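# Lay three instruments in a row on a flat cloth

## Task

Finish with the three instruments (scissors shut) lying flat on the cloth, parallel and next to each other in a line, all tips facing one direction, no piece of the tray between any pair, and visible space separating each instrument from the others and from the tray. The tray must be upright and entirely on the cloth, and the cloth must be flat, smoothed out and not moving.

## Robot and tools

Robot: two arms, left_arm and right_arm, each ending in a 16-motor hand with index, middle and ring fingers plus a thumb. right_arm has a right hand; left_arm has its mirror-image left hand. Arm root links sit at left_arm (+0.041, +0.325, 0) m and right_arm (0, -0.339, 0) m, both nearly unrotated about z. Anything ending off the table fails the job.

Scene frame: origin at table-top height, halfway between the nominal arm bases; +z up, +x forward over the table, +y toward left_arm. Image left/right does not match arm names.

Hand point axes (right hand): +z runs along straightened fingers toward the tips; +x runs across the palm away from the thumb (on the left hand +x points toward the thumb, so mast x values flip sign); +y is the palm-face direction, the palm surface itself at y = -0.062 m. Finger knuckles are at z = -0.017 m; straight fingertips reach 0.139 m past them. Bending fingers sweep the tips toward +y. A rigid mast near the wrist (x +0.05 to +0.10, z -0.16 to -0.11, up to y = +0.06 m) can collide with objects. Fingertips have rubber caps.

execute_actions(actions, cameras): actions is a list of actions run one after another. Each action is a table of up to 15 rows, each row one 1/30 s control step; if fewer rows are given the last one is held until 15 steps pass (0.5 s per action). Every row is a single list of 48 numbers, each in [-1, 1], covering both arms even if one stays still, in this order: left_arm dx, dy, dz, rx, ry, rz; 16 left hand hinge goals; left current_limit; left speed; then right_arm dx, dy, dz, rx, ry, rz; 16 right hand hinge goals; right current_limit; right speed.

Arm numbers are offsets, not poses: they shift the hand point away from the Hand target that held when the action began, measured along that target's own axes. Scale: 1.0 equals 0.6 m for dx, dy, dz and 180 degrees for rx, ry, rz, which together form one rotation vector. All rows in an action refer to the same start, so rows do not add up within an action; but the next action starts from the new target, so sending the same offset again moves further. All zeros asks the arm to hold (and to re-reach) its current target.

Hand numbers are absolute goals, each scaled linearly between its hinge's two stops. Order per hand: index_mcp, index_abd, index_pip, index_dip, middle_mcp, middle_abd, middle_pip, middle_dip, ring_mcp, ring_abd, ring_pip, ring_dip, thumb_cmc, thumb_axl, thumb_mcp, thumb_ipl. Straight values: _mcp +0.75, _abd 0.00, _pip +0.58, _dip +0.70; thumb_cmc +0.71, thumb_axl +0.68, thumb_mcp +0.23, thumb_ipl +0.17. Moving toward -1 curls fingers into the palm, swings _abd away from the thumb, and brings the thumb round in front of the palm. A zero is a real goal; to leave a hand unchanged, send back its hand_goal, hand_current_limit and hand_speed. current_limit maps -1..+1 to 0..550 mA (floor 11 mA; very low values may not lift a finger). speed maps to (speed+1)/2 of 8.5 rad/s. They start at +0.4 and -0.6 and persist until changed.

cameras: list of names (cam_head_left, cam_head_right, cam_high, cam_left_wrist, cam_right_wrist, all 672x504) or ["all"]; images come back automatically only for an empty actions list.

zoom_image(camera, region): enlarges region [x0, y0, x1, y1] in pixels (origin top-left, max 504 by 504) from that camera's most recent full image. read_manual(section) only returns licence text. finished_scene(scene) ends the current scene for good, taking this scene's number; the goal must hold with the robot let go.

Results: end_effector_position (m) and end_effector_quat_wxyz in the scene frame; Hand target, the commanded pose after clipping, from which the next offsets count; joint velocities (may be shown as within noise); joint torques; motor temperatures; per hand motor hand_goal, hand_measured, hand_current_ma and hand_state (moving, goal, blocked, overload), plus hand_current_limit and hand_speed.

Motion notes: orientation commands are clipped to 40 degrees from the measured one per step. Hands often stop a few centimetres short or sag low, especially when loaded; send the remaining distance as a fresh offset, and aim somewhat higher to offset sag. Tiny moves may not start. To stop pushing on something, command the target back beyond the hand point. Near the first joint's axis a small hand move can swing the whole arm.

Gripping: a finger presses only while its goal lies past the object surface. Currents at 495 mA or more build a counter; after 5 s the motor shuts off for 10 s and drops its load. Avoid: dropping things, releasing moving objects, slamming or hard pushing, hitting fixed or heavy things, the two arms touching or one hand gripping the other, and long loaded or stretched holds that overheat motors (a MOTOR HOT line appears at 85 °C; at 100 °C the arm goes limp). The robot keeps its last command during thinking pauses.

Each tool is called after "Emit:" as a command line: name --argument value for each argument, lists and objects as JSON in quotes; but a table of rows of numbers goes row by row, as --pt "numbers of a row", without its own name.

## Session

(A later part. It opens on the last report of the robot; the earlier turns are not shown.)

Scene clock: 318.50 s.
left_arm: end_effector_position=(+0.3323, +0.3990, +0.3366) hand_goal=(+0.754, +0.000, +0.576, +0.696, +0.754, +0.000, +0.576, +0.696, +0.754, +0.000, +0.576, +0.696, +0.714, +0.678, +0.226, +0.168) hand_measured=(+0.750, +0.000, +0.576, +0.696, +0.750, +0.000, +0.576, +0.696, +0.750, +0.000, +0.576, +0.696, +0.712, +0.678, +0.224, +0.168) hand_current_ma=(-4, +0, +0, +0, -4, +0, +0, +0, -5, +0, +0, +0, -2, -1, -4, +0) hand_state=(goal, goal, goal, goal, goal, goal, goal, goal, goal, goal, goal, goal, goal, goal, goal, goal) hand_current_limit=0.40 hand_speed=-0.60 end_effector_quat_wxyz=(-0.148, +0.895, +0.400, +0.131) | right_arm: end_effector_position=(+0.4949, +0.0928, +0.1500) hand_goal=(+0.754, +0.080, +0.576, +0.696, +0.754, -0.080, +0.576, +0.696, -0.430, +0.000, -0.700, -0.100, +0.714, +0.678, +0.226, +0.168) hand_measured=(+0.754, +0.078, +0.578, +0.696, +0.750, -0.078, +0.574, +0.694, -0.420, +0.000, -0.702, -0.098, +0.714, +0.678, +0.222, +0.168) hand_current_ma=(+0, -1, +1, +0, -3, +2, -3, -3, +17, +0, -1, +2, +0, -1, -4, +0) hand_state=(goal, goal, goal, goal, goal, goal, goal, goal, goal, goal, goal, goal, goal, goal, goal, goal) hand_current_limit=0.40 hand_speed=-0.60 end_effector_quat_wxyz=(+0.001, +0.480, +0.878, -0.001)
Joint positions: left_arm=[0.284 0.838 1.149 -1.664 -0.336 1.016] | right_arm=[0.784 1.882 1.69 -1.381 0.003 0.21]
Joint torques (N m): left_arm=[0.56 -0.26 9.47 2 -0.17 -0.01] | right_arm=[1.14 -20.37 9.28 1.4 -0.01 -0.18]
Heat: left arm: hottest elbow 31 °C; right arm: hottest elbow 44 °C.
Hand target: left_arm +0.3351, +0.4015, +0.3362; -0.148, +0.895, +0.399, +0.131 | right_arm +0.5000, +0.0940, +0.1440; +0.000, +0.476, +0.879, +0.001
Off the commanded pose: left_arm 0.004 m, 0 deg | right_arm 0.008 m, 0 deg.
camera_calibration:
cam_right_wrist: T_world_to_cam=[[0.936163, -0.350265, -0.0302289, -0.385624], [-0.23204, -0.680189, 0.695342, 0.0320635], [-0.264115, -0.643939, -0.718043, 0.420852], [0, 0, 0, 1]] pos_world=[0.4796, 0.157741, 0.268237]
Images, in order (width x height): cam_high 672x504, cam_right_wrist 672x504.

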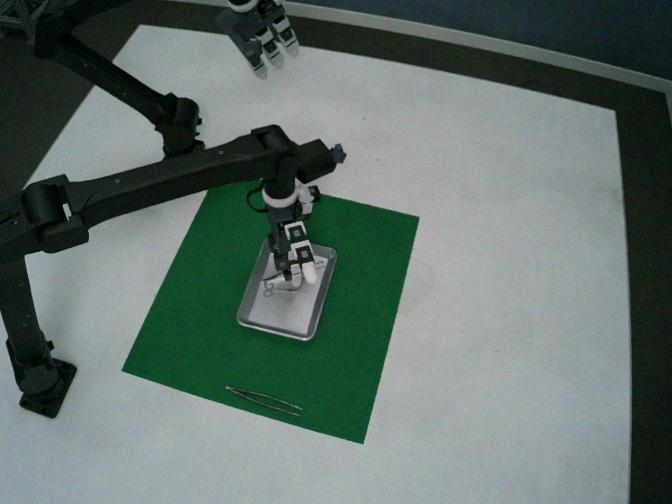

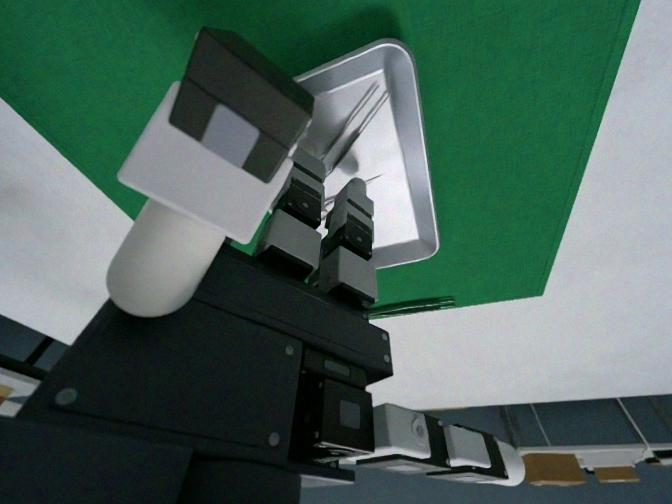

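Emit:
execute_actions --actions '[[[0,0,0,0,0,0,0.754,0,0.576,0.696,0.754,0,0.576,0.696,0.754,0,0.576,0.696,0.714,0.678,0.226,0.168,0.4,-0.6,0,0,0.006,0,0,0,0.754,0.03,0.576,0.696,0.754,-0.07,0.576,0.696,-0.43,0,-0.7,-0.1,0.714,0.678,0.226,0.168,0.4,-0.6]],[[0,0,0,0,0,0,0.754,0,0.576,0.696,0.754,0,0.576,0.696,0.754,0,0.576,0.696,0.714,0.678,0.226,0.168,0.4,-0.6,0,0,0.01,0,0,0,0.754,0.03,0.576,0.696,0.754,-0.07,0.576,0.696,-0.43,0,-0.7,-0.1,0.714,0.678,0.226,0.168,0.4,-0.6]]]' --cameras '["cam_high", "cam_right_wrist"]'

Emit:
zoom_image --camera "cam_right_wrist" --region '[260, 20, 460, 220]'

Emit:
zoom_image --camera "cam_high" --region '[230, 220, 350, 340]'

Scene clock: 329.70 s.
left_arm: end_effector_position=(+0.3323, +0.3990, +0.3366) hand_goal=(+0.754, +0.000, +0.576, +0.696, +0.754, +0.000, +0.576, +0.696, +0.754, +0.000, +0.576, +0.696, +0.714, +0.678, +0.226, +0.168) hand_measured=(+0.750, +0.000, +0.576, +0.696, +0.750, +0.000, +0.576, +0.696, +0.750, +0.000, +0.576, +0.696, +0.712, +0.678, +0.224, +0.168) hand_current_ma=(-4, +0, +0, +0, -4, +0, +0, +0, -5, +0, +0, +0, -2, -1, -4, +0) hand_state=(goal, goal, goal, goal, goal, goal, goal, goal, goal, goal, goal, goal, goal, goal, goal, goal) hand_current_limit=0.40 hand_speed=-0.60 end_effector_quat_wxyz=(-0.148, +0.895, +0.400, +0.131) | right_arm: end_effector_position=(+0.4950, +0.0929, +0.1440) hand_goal=(+0.754, +0.030, +0.576, +0.696, +0.754, -0.070, +0.576, +0.696, -0.430, +0.000, -0.700, -0.100, +0.714, +0.678, +0.226, +0.168) hand_measured=(+0.754, +0.032, +0.578, +0.696, +0.750, -0.072, +0.574, +0.694, -0.420, +0.000, -0.702, -0.098, +0.714, +0.678, +0.222, +0.168) hand_current_ma=(+0, +2, +1, +0, -3, -2, -3, -3, +17, +0, -1, +2, +0, -1, -4, +0) hand_state=(goal, goal, goal, goal, goal, goal, goal, goal, goal, goal, goal, goal, goal, goal, goal, goal) hand_current_limit=0.40 hand_speed=-0.60 end_effector_quat_wxyz=(+0.002, +0.479, +0.878, +0.001)
Joint positions: left_arm=[0.284 0.838 1.149 -1.664 -0.336 1.016] | right_arm=[0.784 1.882 1.673 -1.358 0.003 0.209]
Joint torques (N m): left_arm=[0.67 -0.26 9.44 1.99 -0.17 -0.02] | right_arm=[1.49 -19.84 9.21 1.47 -0.03 -0.15]
Heat: left arm: hottest elbow 31 °C; right arm: hottest elbow 44 °C.
Hand target: left_arm +0.3351, +0.4015, +0.3362; -0.148, +0.895, +0.399, +0.131 | right_arm +0.5000, +0.0940, +0.1343; +0.000, +0.476, +0.879, +0.000
Off the commanded pose: left_arm 0.004 m, 0 deg | right_arm 0.011 m, 0 deg.
camera_calibration:
cam_right_wrist: T_world_to_cam=[[0.936437, -0.349728, -0.0278563, -0.386312], [-0.234548, -0.683119, 0.691618, 0.0382944], [-0.260907, -0.641123, -0.721726, 0.415352], [0, 0, 0, 1]] pos_world=[0.479107, 0.157348, 0.262524]
Images, in order (width x height): cam_high 672x504, cam_right_wrist 672x504.

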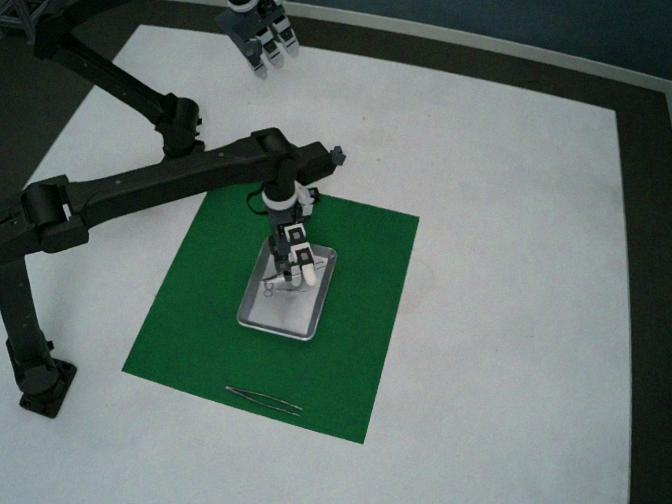

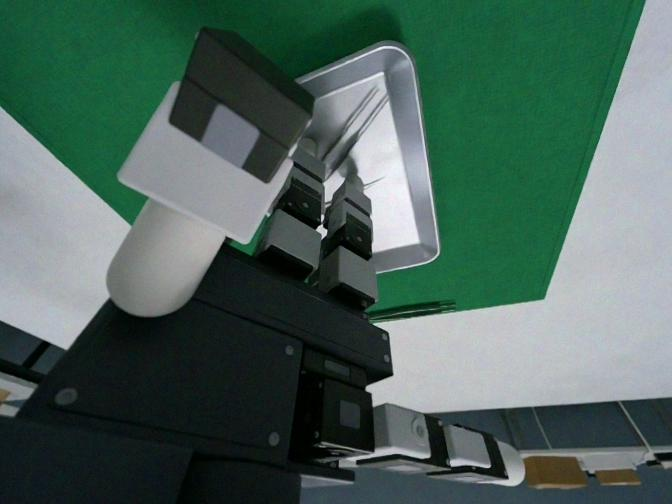

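Scaled by 2.520 from the camera's 672x504 image, which has a finer 960x720 frame.

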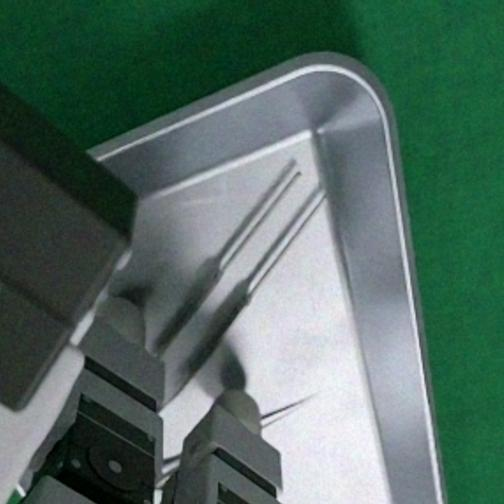

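Scaled by 4.200 from the camera's 672x504 image, which has a finer 960x720 frame.

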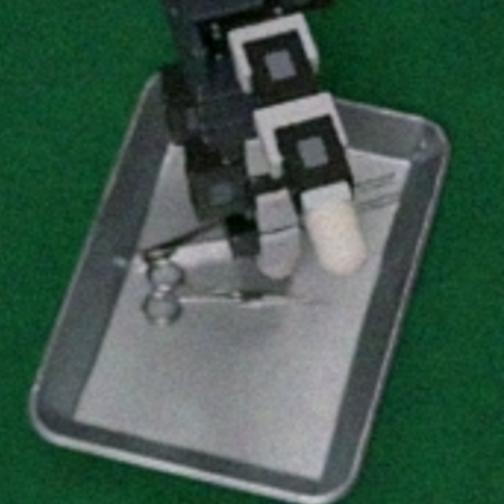

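Emit:
execute_actions --actions '[[[0,0,0,0,0,0,0.754,0,0.576,0.696,0.754,0,0.576,0.696,0.754,0,0.576,0.696,0.714,0.678,0.226,0.168,0.4,-0.6,0,0,0.01,0,0,0,0.754,0.03,0.576,0.696,0.754,-0.07,0.576,0.696,-0.43,0,-0.7,-0.1,0.714,0.678,0.226,0.168,0.4,-0.6]],[[0,0,0,0,0,0,0.754,0,0.576,0.696,0.754,0,0.576,0.696,0.754,0,0.576,0.696,0.714,0.678,0.226,0.168,0.4,-0.6,0,0,0,0,0,0,0.754,-0.2,0.576,0.696,0.754,0.2,0.576,0.696,-0.43,0,-0.7,-0.1,0.714,0.678,0.226,0.168,0.4,-0.8]],[[0,0,0,0,0,0,0.754,0,0.576,0.696,0.754,0,0.576,0.696,0.754,0,0.576,0.696,0.714,0.678,0.226,0.168,0.4,-0.6,0,0,0,0,0,0,0.754,-0.2,0.576,0.696,0.754,0.2,0.576,0.696,-0.43,0,-0.7,-0.1,0.714,0.678,0.226,0.168,0.4,-0.8]]]' --cameras '["cam_high", "cam_right_wrist"]'

Emit:
zoom_image --camera "cam_right_wrist" --region '[260, 20, 460, 220]'

Emit:
zoom_image --camera "cam_high" --region '[230, 220, 350, 340]'

Scene clock: 338.17 s.
left_arm: end_effector_position=(+0.3323, +0.3990, +0.3366) hand_goal=(+0.754, +0.000, +0.576, +0.696, +0.754, +0.000, +0.576, +0.696, +0.754, +0.000, +0.576, +0.696, +0.714, +0.678, +0.226, +0.168) hand_measured=(+0.750, +0.000, +0.576, +0.696, +0.750, +0.000, +0.576, +0.696, +0.750, +0.000, +0.576, +0.696, +0.712, +0.678, +0.224, +0.168) hand_current_ma=(-4, +0, +0, +0, -4, +0, +0, +0, -5, +0, +0, +0, -2, -1, -4, +0) hand_state=(goal, goal, goal, goal, goal, goal, goal, goal, goal, goal, goal, goal, goal, goal, goal, goal) hand_current_limit=0.40 hand_speed=-0.60 end_effector_quat_wxyz=(-0.148, +0.895, +0.400, +0.131) | right_arm: end_effector_position=(+0.4949, +0.0934, +0.1390) hand_goal=(+0.754, -0.200, +0.576, +0.696, +0.754, +0.200, +0.576, +0.696, -0.430, +0.000, -0.700, -0.100, +0.714, +0.678, +0.226, +0.168) hand_measured=(+0.754, -0.108, +0.578, +0.696, +0.750, +0.060, +0.574, +0.694, -0.420, +0.000, -0.702, -0.098, +0.714, +0.678, +0.222, +0.168) hand_current_ma=(+0, +244, +1, +0, -4, -385, -2, -3, +17, +0, -1, +2, +0, -1, -4, +0) hand_state=(goal, blocked, goal, goal, goal, blocked, goal, goal, goal, goal, goal, goal, goal, goal, goal, goal) hand_current_limit=0.40 hand_speed=-0.80 end_effector_quat_wxyz=(+0.001, +0.479, +0.878, +0.003)
Joint positions: left_arm=[0.284 0.838 1.149 -1.664 -0.336 1.016] | right_arm=[0.784 1.884 1.663 -1.344 0.001 0.209]
Joint torques (N m): left_arm=[0.67 -0.15 9.44 1.95 -0.17 -0.01] | right_arm=[1.49 -19.9 9.05 1.47 0.09 -0.18]
Heat: left arm: hottest elbow 31 °C; right arm: hottest elbow 43 °C.
Hand target: left_arm +0.3351, +0.4015, +0.3362; -0.148, +0.895, +0.399, +0.131 | right_arm +0.5001, +0.0940, +0.1285; +0.000, +0.476, +0.879, +0.000
Off the commanded pose: left_arm 0.004 m, 0 deg | right_arm 0.012 m, 0 deg.
camera_calibration:
cam_right_wrist: T_world_to_cam=[[0.936431, -0.34964, -0.0291376, -0.386092], [-0.234352, -0.685134, 0.689689, 0.0424747], [-0.261106, -0.639017, -0.723519, 0.41211], [0, 0, 0, 1]] pos_world=[0.479107, 0.157453, 0.257625]
Images, in order (width x height): cam_high 672x504, cam_right_wrist 672x504.

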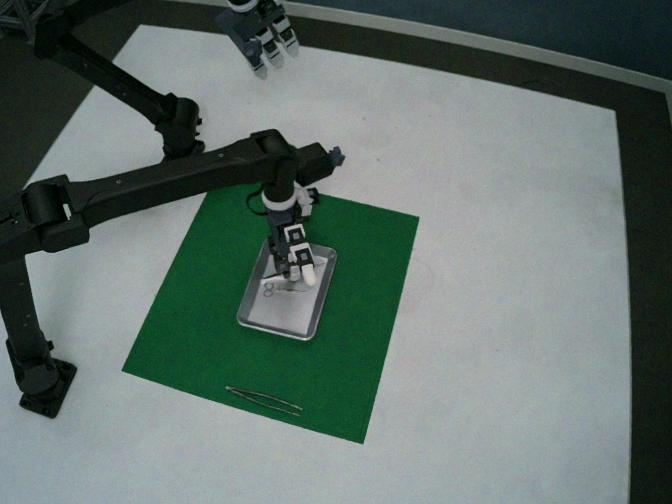

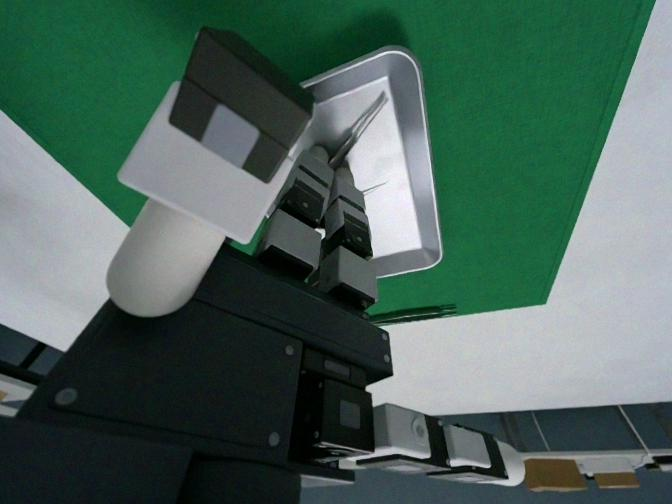

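Scaled by 2.520 from the camera's 672x504 image, which has a finer 960x720 frame.

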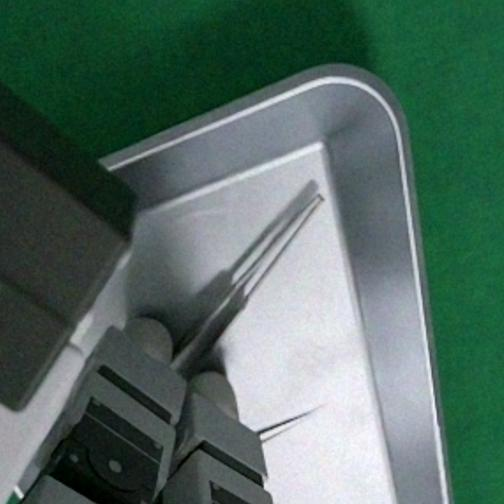

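Scaled by 4.200 from the camera's 672x504 image, which has a finer 960x720 frame.

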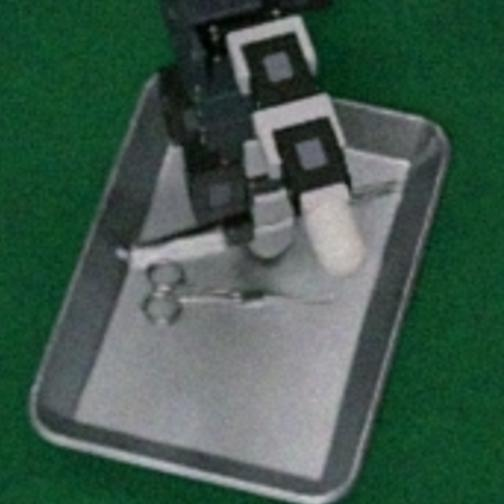

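Emit:
execute_actions --actions '[[[0,0,0,0,0,0,0.754,0,0.576,0.696,0.754,0,0.576,0.696,0.754,0,0.576,0.696,0.714,0.678,0.226,0.168,0.4,-0.6,0,0,-0.05,0,0,0,0.754,-0.2,0.576,0.696,0.754,0.2,0.576,0.696,-0.43,0,-0.7,-0.1,0.714,0.678,0.226,0.168,0.4,-0.8]],[[0,0,0,0,0,0,0.754,0,0.576,0.696,0.754,0,0.576,0.696,0.754,0,0.576,0.696,0.714,0.678,0.226,0.168,0.4,-0.6,0,0,-0.08,0,0,0,0.754,-0.2,0.576,0.696,0.754,0.2,0.576,0.696,-0.43,0,-0.7,-0.1,0.714,0.678,0.226,0.168,0.4,-0.8]]]' --cameras '["cam_high", "cam_right_wrist"]'

Emit:
zoom_image --camera "cam_right_wrist" --region '[260, 20, 460, 220]'

Emit:
zoom_image --camera "cam_high" --region '[230, 220, 350, 340]'

Scene clock: 351.13 s.
left_arm: end_effector_position=(+0.3323, +0.3990, +0.3366) hand_goal=(+0.754, +0.000, +0.576, +0.696, +0.754, +0.000, +0.576, +0.696, +0.754, +0.000, +0.576, +0.696, +0.714, +0.678, +0.226, +0.168) hand_measured=(+0.750, +0.000, +0.576, +0.696, +0.750, +0.000, +0.576, +0.696, +0.750, +0.000, +0.576, +0.696, +0.712, +0.678, +0.224, +0.168) hand_current_ma=(-4, +0, +0, +0, -4, +0, +0, +0, -5, +0, +0, +0, -2, -1, -4, +0) hand_state=(goal, goal, goal, goal, goal, goal, goal, goal, goal, goal, goal, goal, goal, goal, goal, goal) hand_current_limit=0.40 hand_speed=-0.60 end_effector_quat_wxyz=(-0.148, +0.895, +0.400, +0.131) | right_arm: end_effector_position=(+0.4904, +0.0884, +0.1890) hand_goal=(+0.754, -0.200, +0.576, +0.696, +0.754, +0.200, +0.576, +0.696, -0.430, +0.000, -0.700, -0.100, +0.714, +0.678, +0.226, +0.168) hand_measured=(+0.752, -0.120, +0.574, +0.694, +0.744, +0.082, +0.570, +0.692, -0.420, +0.000, -0.702, -0.098, +0.714, +0.678, +0.222, +0.168) hand_current_ma=(-2, +204, -1, -1, -17, -339, -7, -4, +17, +0, -1, +2, +0, -1, -4, +0) hand_state=(goal, blocked, goal, goal, goal, blocked, goal, goal, goal, goal, goal, goal, goal, goal, goal, goal) hand_current_limit=0.40 hand_speed=-0.80 end_effector_quat_wxyz=(-0.004, +0.479, +0.878, -0.013)
Joint positions: left_arm=[0.284 0.838 1.149 -1.664 -0.336 1.016] | right_arm=[0.783 1.866 1.776 -1.508 0.001 0.207]
Joint torques (N m): left_arm=[0.73 -0.09 9.5 1.96 -0.17 -0.03] | right_arm=[1.32 -21.01 12.81 0.24 0.11 -0.15]
Heat: left arm: hottest elbow 31 °C; right arm: hottest elbow 44 °C.
Hand target: left_arm +0.3351, +0.4015, +0.3362; -0.148, +0.895, +0.399, +0.131 | right_arm +0.5000, +0.0938, +0.2065; +0.000, +0.476, +0.879, +0.001
Off the commanded pose: left_arm 0.004 m, 0 deg | right_arm 0.021 m, 2 deg.
camera_calibration:
cam_right_wrist: T_world_to_cam=[[0.93594, -0.349488, -0.0432882, -0.379242], [-0.216892, -0.668911, 0.710996, -0.0104295], [-0.27744, -0.656061, -0.701862, 0.449383], [0, 0, 0, 1]] pos_world=[0.477363, 0.155306, 0.306404]
Images, in order (width x height): cam_high 672x504, cam_right_wrist 672x504.

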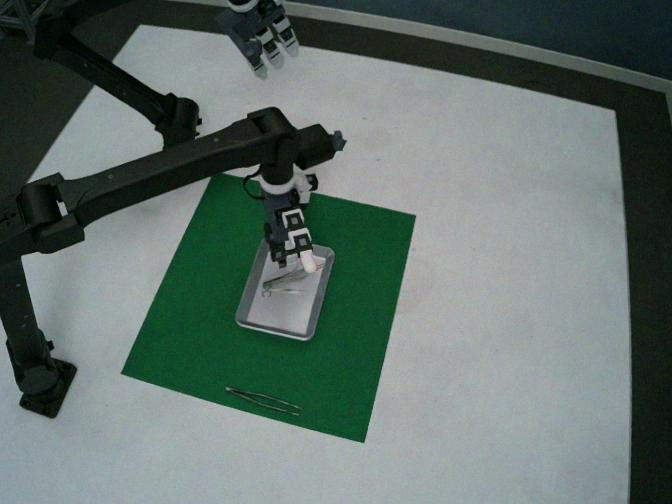

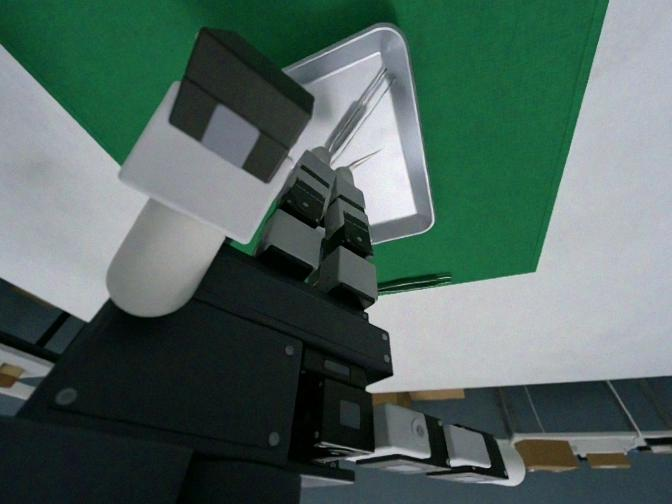

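Scaled by 2.520 from the camera's 672x504 image, which has a finer 960x720 frame.

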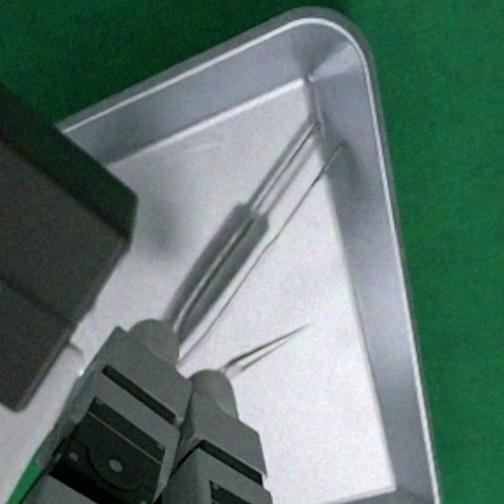

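Scaled by 4.200 from the camera's 672x504 image, which has a finer 960x720 frame.

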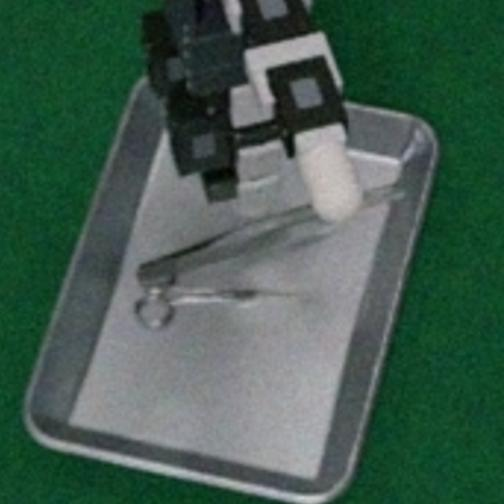

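Emit:
execute_actions --actions '[[[0,0,0,0,0,0,0.754,0,0.576,0.696,0.754,0,0.576,0.696,0.754,0,0.576,0.696,0.714,0.678,0.226,0.168,0.4,-0.6,0,0,-0.08,0,0,0,0.754,0.08,0.576,0.696,0.754,-0.08,0.576,0.696,-0.43,0,-0.7,-0.1,0.714,0.678,0.226,0.168,0.4,-0.6]],[[0,0,0,0,0,0,0.754,0,0.576,0.696,0.754,0,0.576,0.696,0.754,0,0.576,0.696,0.714,0.678,0.226,0.168,0.4,-0.6,0.06,0.06,0,0,0,0,0.754,0.08,0.576,0.696,0.754,-0.08,0.576,0.696,-0.43,0,-0.7,-0.1,0.714,0.678,0.226,0.168,0.4,-0.6]]]' --cameras '["cam_high", "cam_right_wrist", "cam_head_left"]'

Emit:
zoom_image --camera "cam_right_wrist" --region '[230, 20, 430, 220]'

Emit:
zoom_image --camera "cam_high" --region '[230, 220, 350, 340]'

Emit:
zoom_image --camera "cam_head_left" --region '[330, 260, 430, 330]'

Scene clock: 357.90 s.
left_arm: end_effector_position=(+0.3323, +0.3990, +0.3366) hand_goal=(+0.754, +0.000, +0.576, +0.696, +0.754, +0.000, +0.576, +0.696, +0.754, +0.000, +0.576, +0.696, +0.714, +0.678, +0.226, +0.168) hand_measured=(+0.750, +0.000, +0.576, +0.696, +0.750, +0.000, +0.576, +0.696, +0.750, +0.000, +0.576, +0.696, +0.712, +0.678, +0.224, +0.168) hand_current_ma=(-4, +0, +0, +0, -4, +0, +0, +0, -5, +0, +0, +0, -2, -1, -4, +0) hand_state=(goal, goal, goal, goal, goal, goal, goal, goal, goal, goal, goal, goal, goal, goal, goal, goal) hand_current_limit=0.40 hand_speed=-0.60 end_effector_quat_wxyz=(-0.148, +0.895, +0.400, +0.131) | right_arm: end_effector_position=(+0.5034, +0.1389, +0.2425) hand_goal=(+0.754, +0.080, +0.576, +0.696, +0.754, -0.080, +0.576, +0.696, -0.430, +0.000, -0.700, -0.100, +0.714, +0.678, +0.226, +0.168) hand_measured=(+0.752, +0.078, +0.574, +0.694, +0.752, -0.076, +0.574, +0.692, -0.420, +0.000, -0.702, -0.098, +0.714, +0.678, +0.222, +0.168) hand_current_ma=(-1, -2, -1, -1, -2, +3, -3, -3, +17, +0, -1, +2, +0, -1, -4, +0) hand_state=(goal, goal, goal, goal, goal, goal, goal, goal, goal, goal, goal, goal, goal, goal, goal, goal) hand_current_limit=0.40 hand_speed=-0.60 end_effector_quat_wxyz=(-0.001, +0.469, +0.883, -0.005)
Joint positions: left_arm=[0.284 0.838 1.149 -1.664 -0.336 1.016] | right_arm=[0.824 1.989 2.098 -1.69 0.001 0.226]
Joint torques (N m): left_arm=[0.62 0.03 9.47 1.99 -0.17 -0.01] | right_arm=[1.67 -22.42 13.03 0.24 0.13 0.09]
Heat: left arm: hottest elbow 31 °C; right arm: hottest elbow 45 °C.
Hand target: left_arm +0.3351, +0.4015, +0.3362; -0.148, +0.895, +0.399, +0.131 | right_arm +0.5105, +0.1437, +0.2545; +0.000, +0.476, +0.879, +0.001
Off the commanded pose: left_arm 0.004 m, 0 deg | right_arm 0.015 m, 1 deg.
joint sent to its limit (right arm) — joint 4 (wrist pitch), lower limit. The joint targets still meet the commanded pose.
camera_calibration:
cam_right_wrist: T_world_to_cam=[[0.943815, -0.328562, -0.0355091, -0.380187], [-0.211249, -0.68245, 0.699739, -0.010148], [-0.254141, -0.652923, -0.713515, 0.514299], [0, 0, 0, 1]] pos_world=[0.487387, 0.203957, 0.360561]
Images, in order (width x height): cam_head_left 672x504, cam_high 672x504, cam_right_wrist 672x504.

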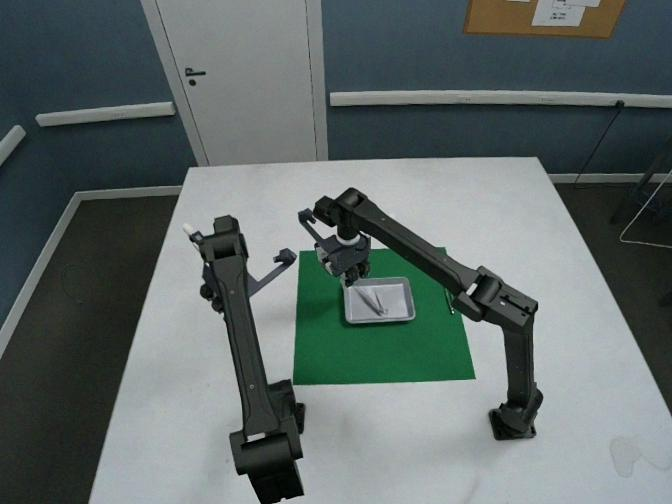

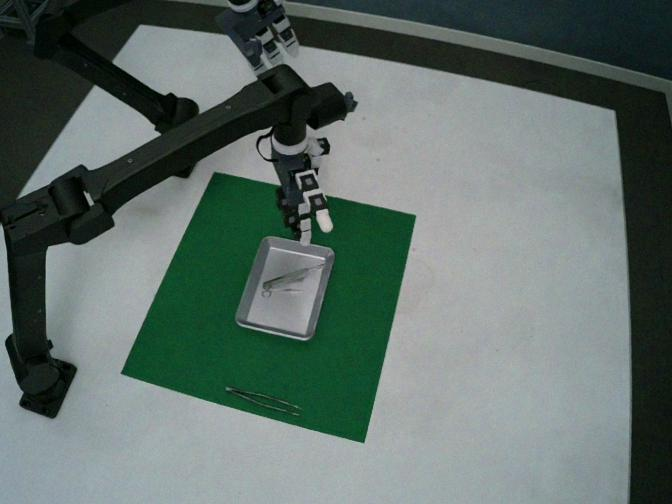

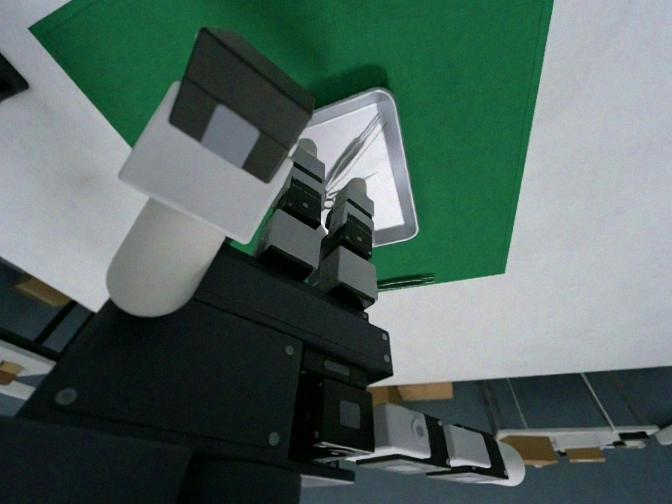

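Scaled by 2.520 from the camera's 672x504 image, which has a finer 960x720 frame.

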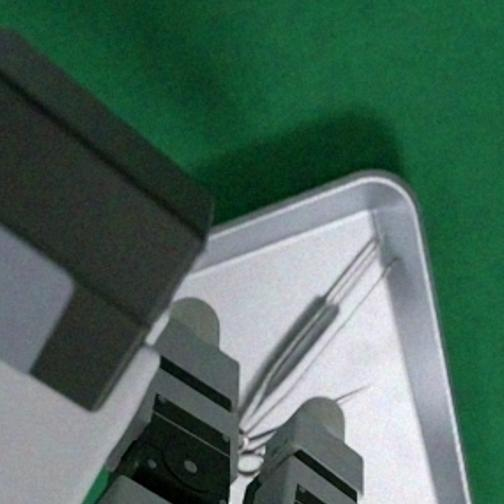

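Scaled by 4.200 from the camera's 672x504 image, which has a finer 960x720 frame.

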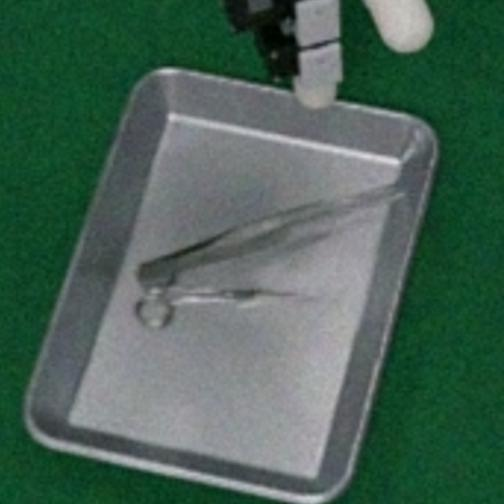

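Scaled by 5.040 from the camera's 672x504 image, which has a finer 960x720 frame.

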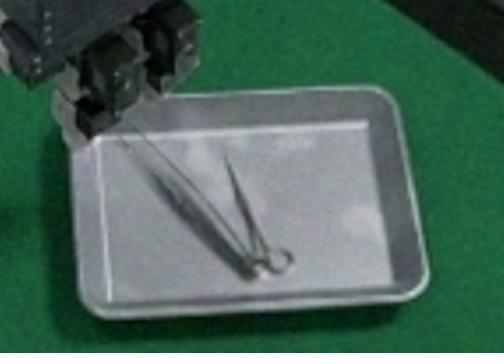

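Emit:
execute_actions --actions '[[[0,0,0,0,0,0,0.754,0,0.576,0.696,0.754,0,0.576,0.696,0.754,0,0.576,0.696,0.714,0.678,0.226,0.168,0.4,-0.6,-0.068,-0.057,0.02,0,0,-0.018,0.754,-0.04,0.576,0.696,0.754,-0.08,0.576,0.696,-0.43,0,-0.7,-0.1,0.714,0.678,0.226,0.168,0.4,-0.6]],[[0,0,0,0,0,0,0.754,0,0.576,0.696,0.754,0,0.576,0.696,0.754,0,0.576,0.696,0.714,0.678,0.226,0.168,0.4,-0.6,0,0,0.07,0,0,0,0.754,-0.04,0.576,0.696,0.754,-0.08,0.576,0.696,-0.43,0,-0.7,-0.1,0.714,0.678,0.226,0.168,0.4,-0.6]],[[0,0,0,0,0,0,0.754,0,0.576,0.696,0.754,0,0.576,0.696,0.754,0,0.576,0.696,0.714,0.678,0.226,0.168,0.4,-0.6,0,0,0.06,0,0,0,0.754,-0.04,0.576,0.696,0.754,-0.08,0.576,0.696,-0.43,0,-0.7,-0.1,0.714,0.678,0.226,0.168,0.4,-0.6]]]' --cameras '["cam_high", "cam_right_wrist"]'

Emit:
zoom_image --camera "cam_right_wrist" --region '[260, 40, 440, 220]'

Emit:
zoom_image --camera "cam_high" --region '[230, 220, 350, 340]'

Scene clock: 390.43 s.
left_arm: end_effector_position=(+0.3323, +0.3990, +0.3366) hand_goal=(+0.754, +0.000, +0.576, +0.696, +0.754, +0.000, +0.576, +0.696, +0.754, +0.000, +0.576, +0.696, +0.714, +0.678, +0.226, +0.168) hand_measured=(+0.750, +0.000, +0.576, +0.696, +0.750, +0.000, +0.576, +0.696, +0.750, +0.000, +0.576, +0.696, +0.712, +0.678, +0.224, +0.168) hand_current_ma=(-4, +0, +0, +0, -4, +0, +0, +0, -5, +0, +0, +0, -2, -1, -4, +0) hand_state=(goal, goal, goal, goal, goal, goal, goal, goal, goal, goal, goal, goal, goal, goal, goal, goal) hand_current_limit=0.40 hand_speed=-0.60 end_effector_quat_wxyz=(-0.148, +0.895, +0.400, +0.131) | right_arm: end_effector_position=(+0.5029, +0.0834, +0.1678) hand_goal=(+0.754, -0.040, +0.576, +0.696, +0.754, -0.080, +0.576, +0.696, -0.430, +0.000, -0.700, -0.100, +0.714, +0.678, +0.226, +0.168) hand_measured=(+0.752, -0.038, +0.574, +0.694, +0.752, -0.078, +0.574, +0.692, -0.420, +0.000, -0.702, -0.098, +0.714, +0.678, +0.222, +0.168) hand_current_ma=(-2, +2, -1, -1, -3, +2, -2, -3, +17, +0, -1, +2, +0, -1, -4, +0) hand_state=(goal, goal, goal, goal, goal, goal, goal, goal, goal, goal, goal, goal, goal, goal, goal, goal) hand_current_limit=0.40 hand_speed=-0.60 end_effector_quat_wxyz=(-0.001, +0.460, +0.888, -0.004)
Joint positions: left_arm=[0.284 0.838 1.149 -1.664 -0.336 1.016] | right_arm=[0.756 1.87 1.722 -1.43 0.001 0.136]
Joint torques (N m): left_arm=[0.67 -0.26 9.48 2.02 -0.16 -0.01] | right_arm=[2.14 -19.9 9.46 1.43 0.09 -0.16]
Heat: left arm: hottest elbow 31 °C; right arm: hottest elbow 44 °C.
Hand target: left_arm +0.3351, +0.4015, +0.3362; -0.148, +0.895, +0.399, +0.131 | right_arm +0.5041, +0.0910, +0.1644; +0.000, +0.451, +0.892, +0.000
Off the commanded pose: left_arm 0.004 m, 0 deg | right_arm 0.008 m, 1 deg.
camera_calibration:
cam_right_wrist: T_world_to_cam=[[0.950912, -0.307499, -0.0347914, -0.406076], [-0.197088, -0.68845, 0.697992, -0.00220555], [-0.238584, -0.656872, -0.71526, 0.417393], [0, 0, 0, 1]] pos_world=[0.485291, 0.147787, 0.285956]
Images, in order (width x height): cam_high 672x504, cam_right_wrist 672x504.

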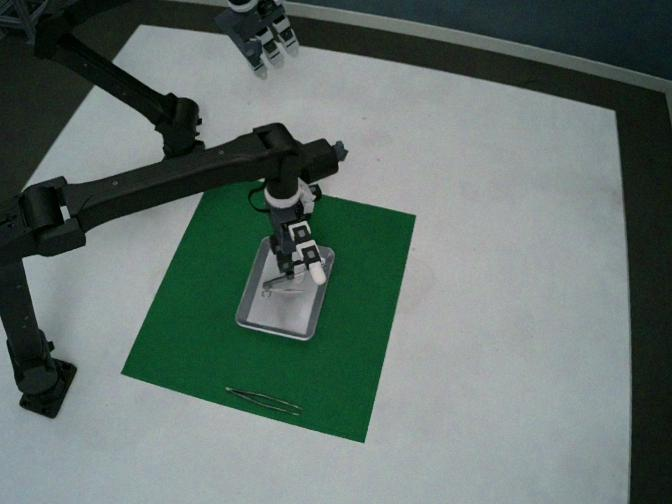

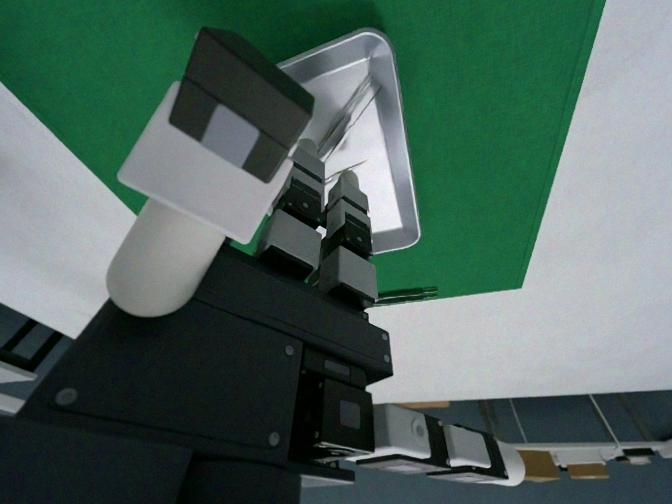

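Scaled by 2.800 from the camera's 672x504 image, which has a finer 960x720 frame.

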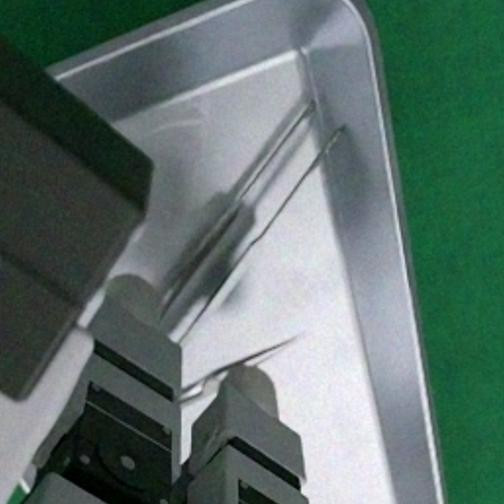

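Scaled by 4.200 from the camera's 672x504 image, which has a finer 960x720 frame.

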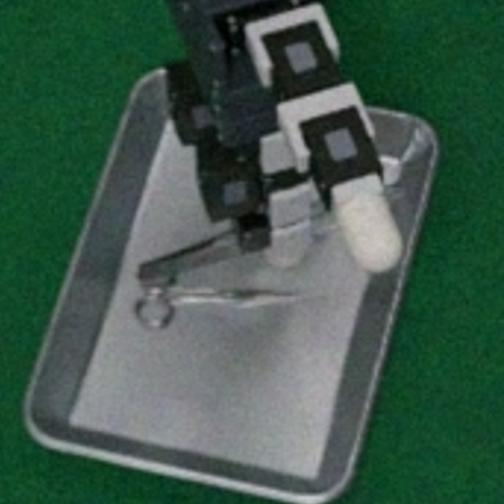

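Emit:
execute_actions --actions '[[[0,0,0,0,0,0,0.754,0,0.576,0.696,0.754,0,0.576,0.696,0.754,0,0.576,0.696,0.714,0.678,0.226,0.168,0.4,-0.6,0.0135,0,0.01,0,0,0,0.754,0,0.576,0.696,0.754,-0.08,0.576,0.696,-0.43,0,-0.7,-0.1,0.714,0.678,0.226,0.168,0.4,-0.6]],[[0,0,0,0,0,0,0.754,0,0.576,0.696,0.754,0,0.576,0.696,0.754,0,0.576,0.696,0.714,0.678,0.226,0.168,0.4,-0.6,0,0,0.03,0,0,0,0.754,0,0.576,0.696,0.754,-0.08,0.576,0.696,-0.43,0,-0.7,-0.1,0.714,0.678,0.226,0.168,0.4,-0.6]]]' --cameras '["cam_high", "cam_right_wrist"]'

Emit:
zoom_image --camera "cam_right_wrist" --region '[260, 40, 440, 220]'

Emit:
zoom_image --camera "cam_high" --region '[230, 220, 350, 340]'

Scene clock: 403.00 s.
left_arm: end_effector_position=(+0.3323, +0.3990, +0.3366) hand_goal=(+0.754, +0.000, +0.576, +0.696, +0.754, +0.000, +0.576, +0.696, +0.754, +0.000, +0.576, +0.696, +0.714, +0.678, +0.226, +0.168) hand_measured=(+0.750, +0.000, +0.576, +0.696, +0.750, +0.000, +0.576, +0.696, +0.750, +0.000, +0.576, +0.696, +0.712, +0.678, +0.224, +0.168) hand_current_ma=(-4, +0, +0, +0, -4, +0, +0, +0, -5, +0, +0, +0, -2, -1, -4, +0) hand_state=(goal, goal, goal, goal, goal, goal, goal, goal, goal, goal, goal, goal, goal, goal, goal, goal) hand_current_limit=0.40 hand_speed=-0.60 end_effector_quat_wxyz=(-0.148, +0.895, +0.400, +0.131) | right_arm: end_effector_position=(+0.4994, +0.0904, +0.1475) hand_goal=(+0.754, +0.000, +0.576, +0.696, +0.754, -0.080, +0.576, +0.696, -0.430, +0.000, -0.700, -0.100, +0.714, +0.678, +0.226, +0.168) hand_measured=(+0.752, -0.002, +0.574, +0.694, +0.752, -0.078, +0.574, +0.692, -0.420, +0.000, -0.702, -0.098, +0.714, +0.678, +0.222, +0.168) hand_current_ma=(-2, -2, -1, -1, -3, +2, -2, -3, +17, +0, -1, +2, +0, -1, -4, +0) hand_state=(goal, goal, goal, goal, goal, goal, goal, goal, goal, goal, goal, goal, goal, goal, goal, goal) hand_current_limit=0.40 hand_speed=-0.60 end_effector_quat_wxyz=(+0.000, +0.454, +0.891, +0.000)
Joint positions: left_arm=[0.284 0.838 1.149 -1.664 -0.336 1.016] | right_arm=[0.767 1.88 1.682 -1.373 0.001 0.136]
Joint torques (N m): left_arm=[0.79 -0.26 9.46 1.96 -0.18 -0.02] | right_arm=[2.49 -19.9 9.32 1.48 0.08 -0.01]
Heat: left arm: hottest elbow 31 °C; right arm: hottest elbow 43 °C.
Hand target: left_arm +0.3351, +0.4015, +0.3362; -0.148, +0.895, +0.399, +0.131 | right_arm +0.4993, +0.0976, +0.1405; +0.000, +0.451, +0.892, +0.001
Off the commanded pose: left_arm 0.004 m, 0 deg | right_arm 0.010 m, 0 deg.
camera_calibration:
cam_right_wrist: T_world_to_cam=[[0.954518, -0.296495, -0.0313999, -0.404524], [-0.192734, -0.693947, 0.693752, 0.0150027], [-0.227484, -0.656147, -0.719529, 0.401719], [0, 0, 0, 1]] pos_world=[0.480402, 0.154059, 0.265939]
Images, in order (width x height): cam_high 672x504, cam_right_wrist 672x504.

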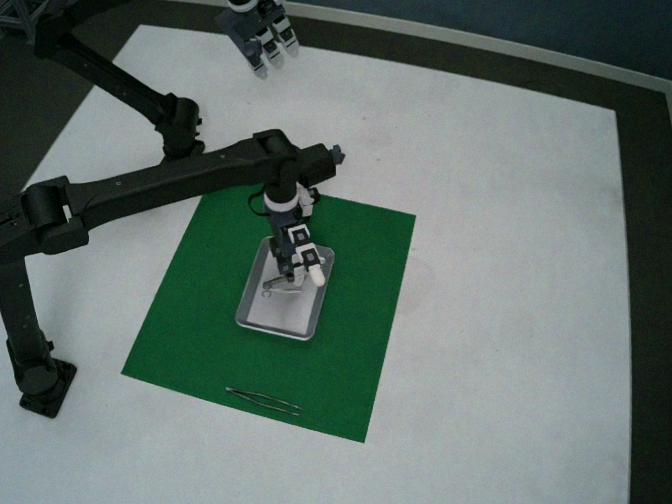

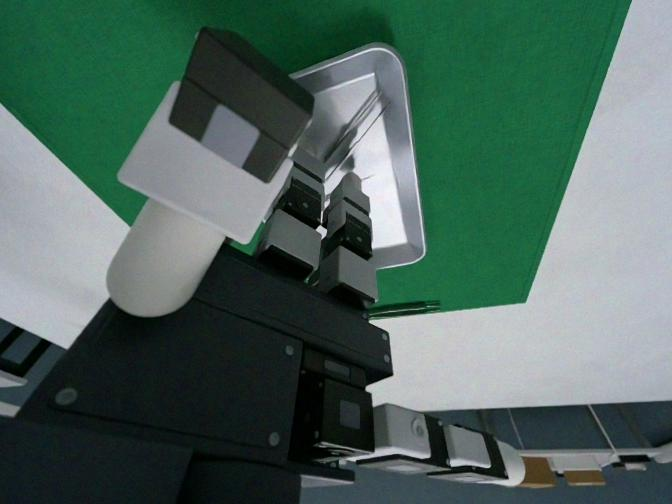

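Scaled by 2.800 from the camera's 672x504 image, which has a finer 960x720 frame.

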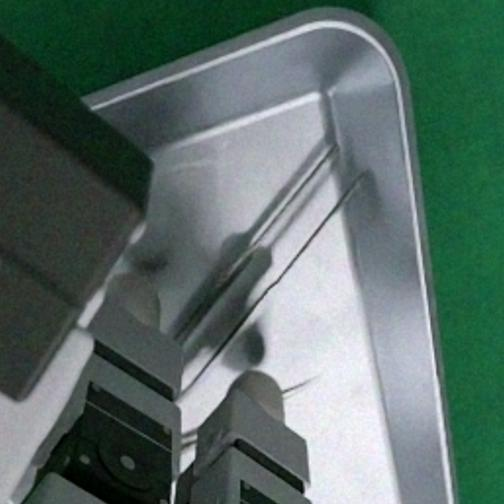

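Scaled by 4.200 from the camera's 672x504 image, which has a finer 960x720 frame.

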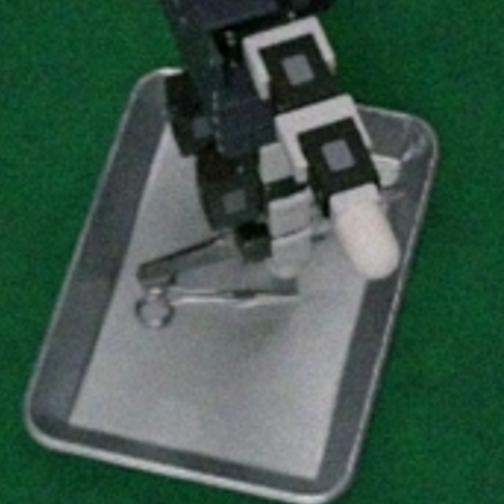

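Emit:
execute_actions --actions '[[[0,0,0,0,0,0,0.754,0,0.576,0.696,0.754,0,0.576,0.696,0.754,0,0.576,0.696,0.714,0.678,0.226,0.168,0.4,-0.6,0.008,0,0.01,0,0,0,0.754,0,0.576,0.696,0.754,-0.08,0.576,0.696,-0.43,0,-0.7,-0.1,0.714,0.678,0.226,0.168,0.4,-0.6]],[[0,0,0,0,0,0,0.754,0,0.576,0.696,0.754,0,0.576,0.696,0.754,0,0.576,0.696,0.714,0.678,0.226,0.168,0.4,-0.6,0,0,0.016,0,0,0,0.754,0,0.576,0.696,0.754,-0.08,0.576,0.696,-0.43,0,-0.7,-0.1,0.714,0.678,0.226,0.168,0.4,-0.6]]]' --cameras '["cam_high", "cam_right_wrist"]'

Emit:
zoom_image --camera "cam_right_wrist" --region '[260, 40, 440, 220]'

Emit:
zoom_image --camera "cam_high" --region '[230, 220, 350, 340]'

Scene clock: 410.70 s.
left_arm: end_effector_position=(+0.3323, +0.3990, +0.3366) hand_goal=(+0.754, +0.000, +0.576, +0.696, +0.754, +0.000, +0.576, +0.696, +0.754, +0.000, +0.576, +0.696, +0.714, +0.678, +0.226, +0.168) hand_measured=(+0.750, +0.000, +0.576, +0.696, +0.750, +0.000, +0.576, +0.696, +0.750, +0.000, +0.576, +0.696, +0.712, +0.678, +0.224, +0.168) hand_current_ma=(-4, +0, +0, +0, -4, +0, +0, +0, -5, +0, +0, +0, -2, -1, -4, +0) hand_state=(goal, goal, goal, goal, goal, goal, goal, goal, goal, goal, goal, goal, goal, goal, goal, goal) hand_current_limit=0.40 hand_speed=-0.60 end_effector_quat_wxyz=(-0.148, +0.895, +0.400, +0.131) | right_arm: end_effector_position=(+0.4972, +0.0957, +0.1388) hand_goal=(+0.754, +0.000, +0.576, +0.696, +0.754, -0.080, +0.576, +0.696, -0.430, +0.000, -0.700, -0.100, +0.714, +0.678, +0.226, +0.168) hand_measured=(+0.754, -0.002, +0.576, +0.696, +0.752, -0.080, +0.574, +0.694, -0.420, +0.000, -0.702, -0.098, +0.714, +0.678, +0.222, +0.168) hand_current_ma=(+0, -1, -1, -1, -2, +0, -2, -3, +17, +0, -1, +2, +0, -1, -5, +0) hand_state=(goal, goal, goal, goal, goal, goal, goal, goal, goal, goal, goal, goal, goal, goal, goal, goal) hand_current_limit=0.40 hand_speed=-0.60 end_effector_quat_wxyz=(+0.002, +0.451, +0.893, +0.004)
Joint positions: left_arm=[0.284 0.838 1.149 -1.664 -0.336 1.016] | right_arm=[0.775 1.884 1.661 -1.338 0.001 0.136]
Joint torques (N m): left_arm=[0.62 -0.21 9.42 1.96 -0.19 -0.01] | right_arm=[2.55 -18.78 8.81 1.55 0.07 0.05]
Heat: left arm: hottest elbow 31 °C; right arm: hottest elbow 43 °C.
Hand target: left_arm +0.3351, +0.4015, +0.3362; -0.148, +0.895, +0.399, +0.131 | right_arm +0.4965, +0.1014, +0.1248; +0.000, +0.451, +0.892, +0.000
Off the commanded pose: left_arm 0.004 m, 0 deg | right_arm 0.015 m, 0 deg.
camera_calibration:
cam_right_wrist: T_world_to_cam=[[0.957078, -0.288623, -0.0264262, -0.403939], [-0.192246, -0.700425, 0.687347, 0.0255935], [-0.216894, -0.652765, -0.725848, 0.393718], [0, 0, 0, 1]] pos_world=[0.476917, 0.158346, 0.257513]
Images, in order (width x height): cam_high 672x504, cam_right_wrist 672x504.

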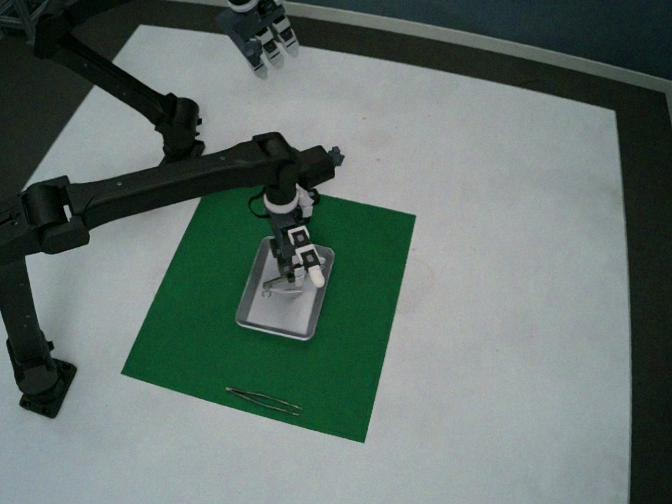

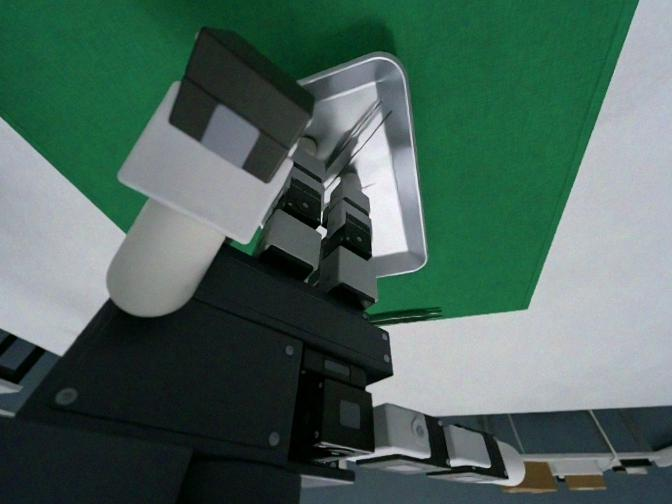

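Scaled by 2.800 from the camera's 672x504 image, which has a finer 960x720 frame.

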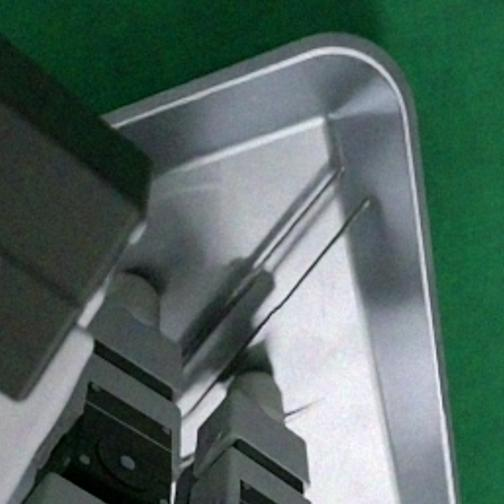

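Scaled by 4.200 from the camera's 672x504 image, which has a finer 960x720 frame.

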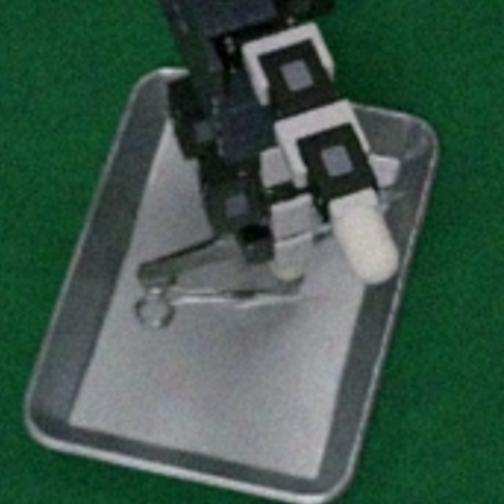

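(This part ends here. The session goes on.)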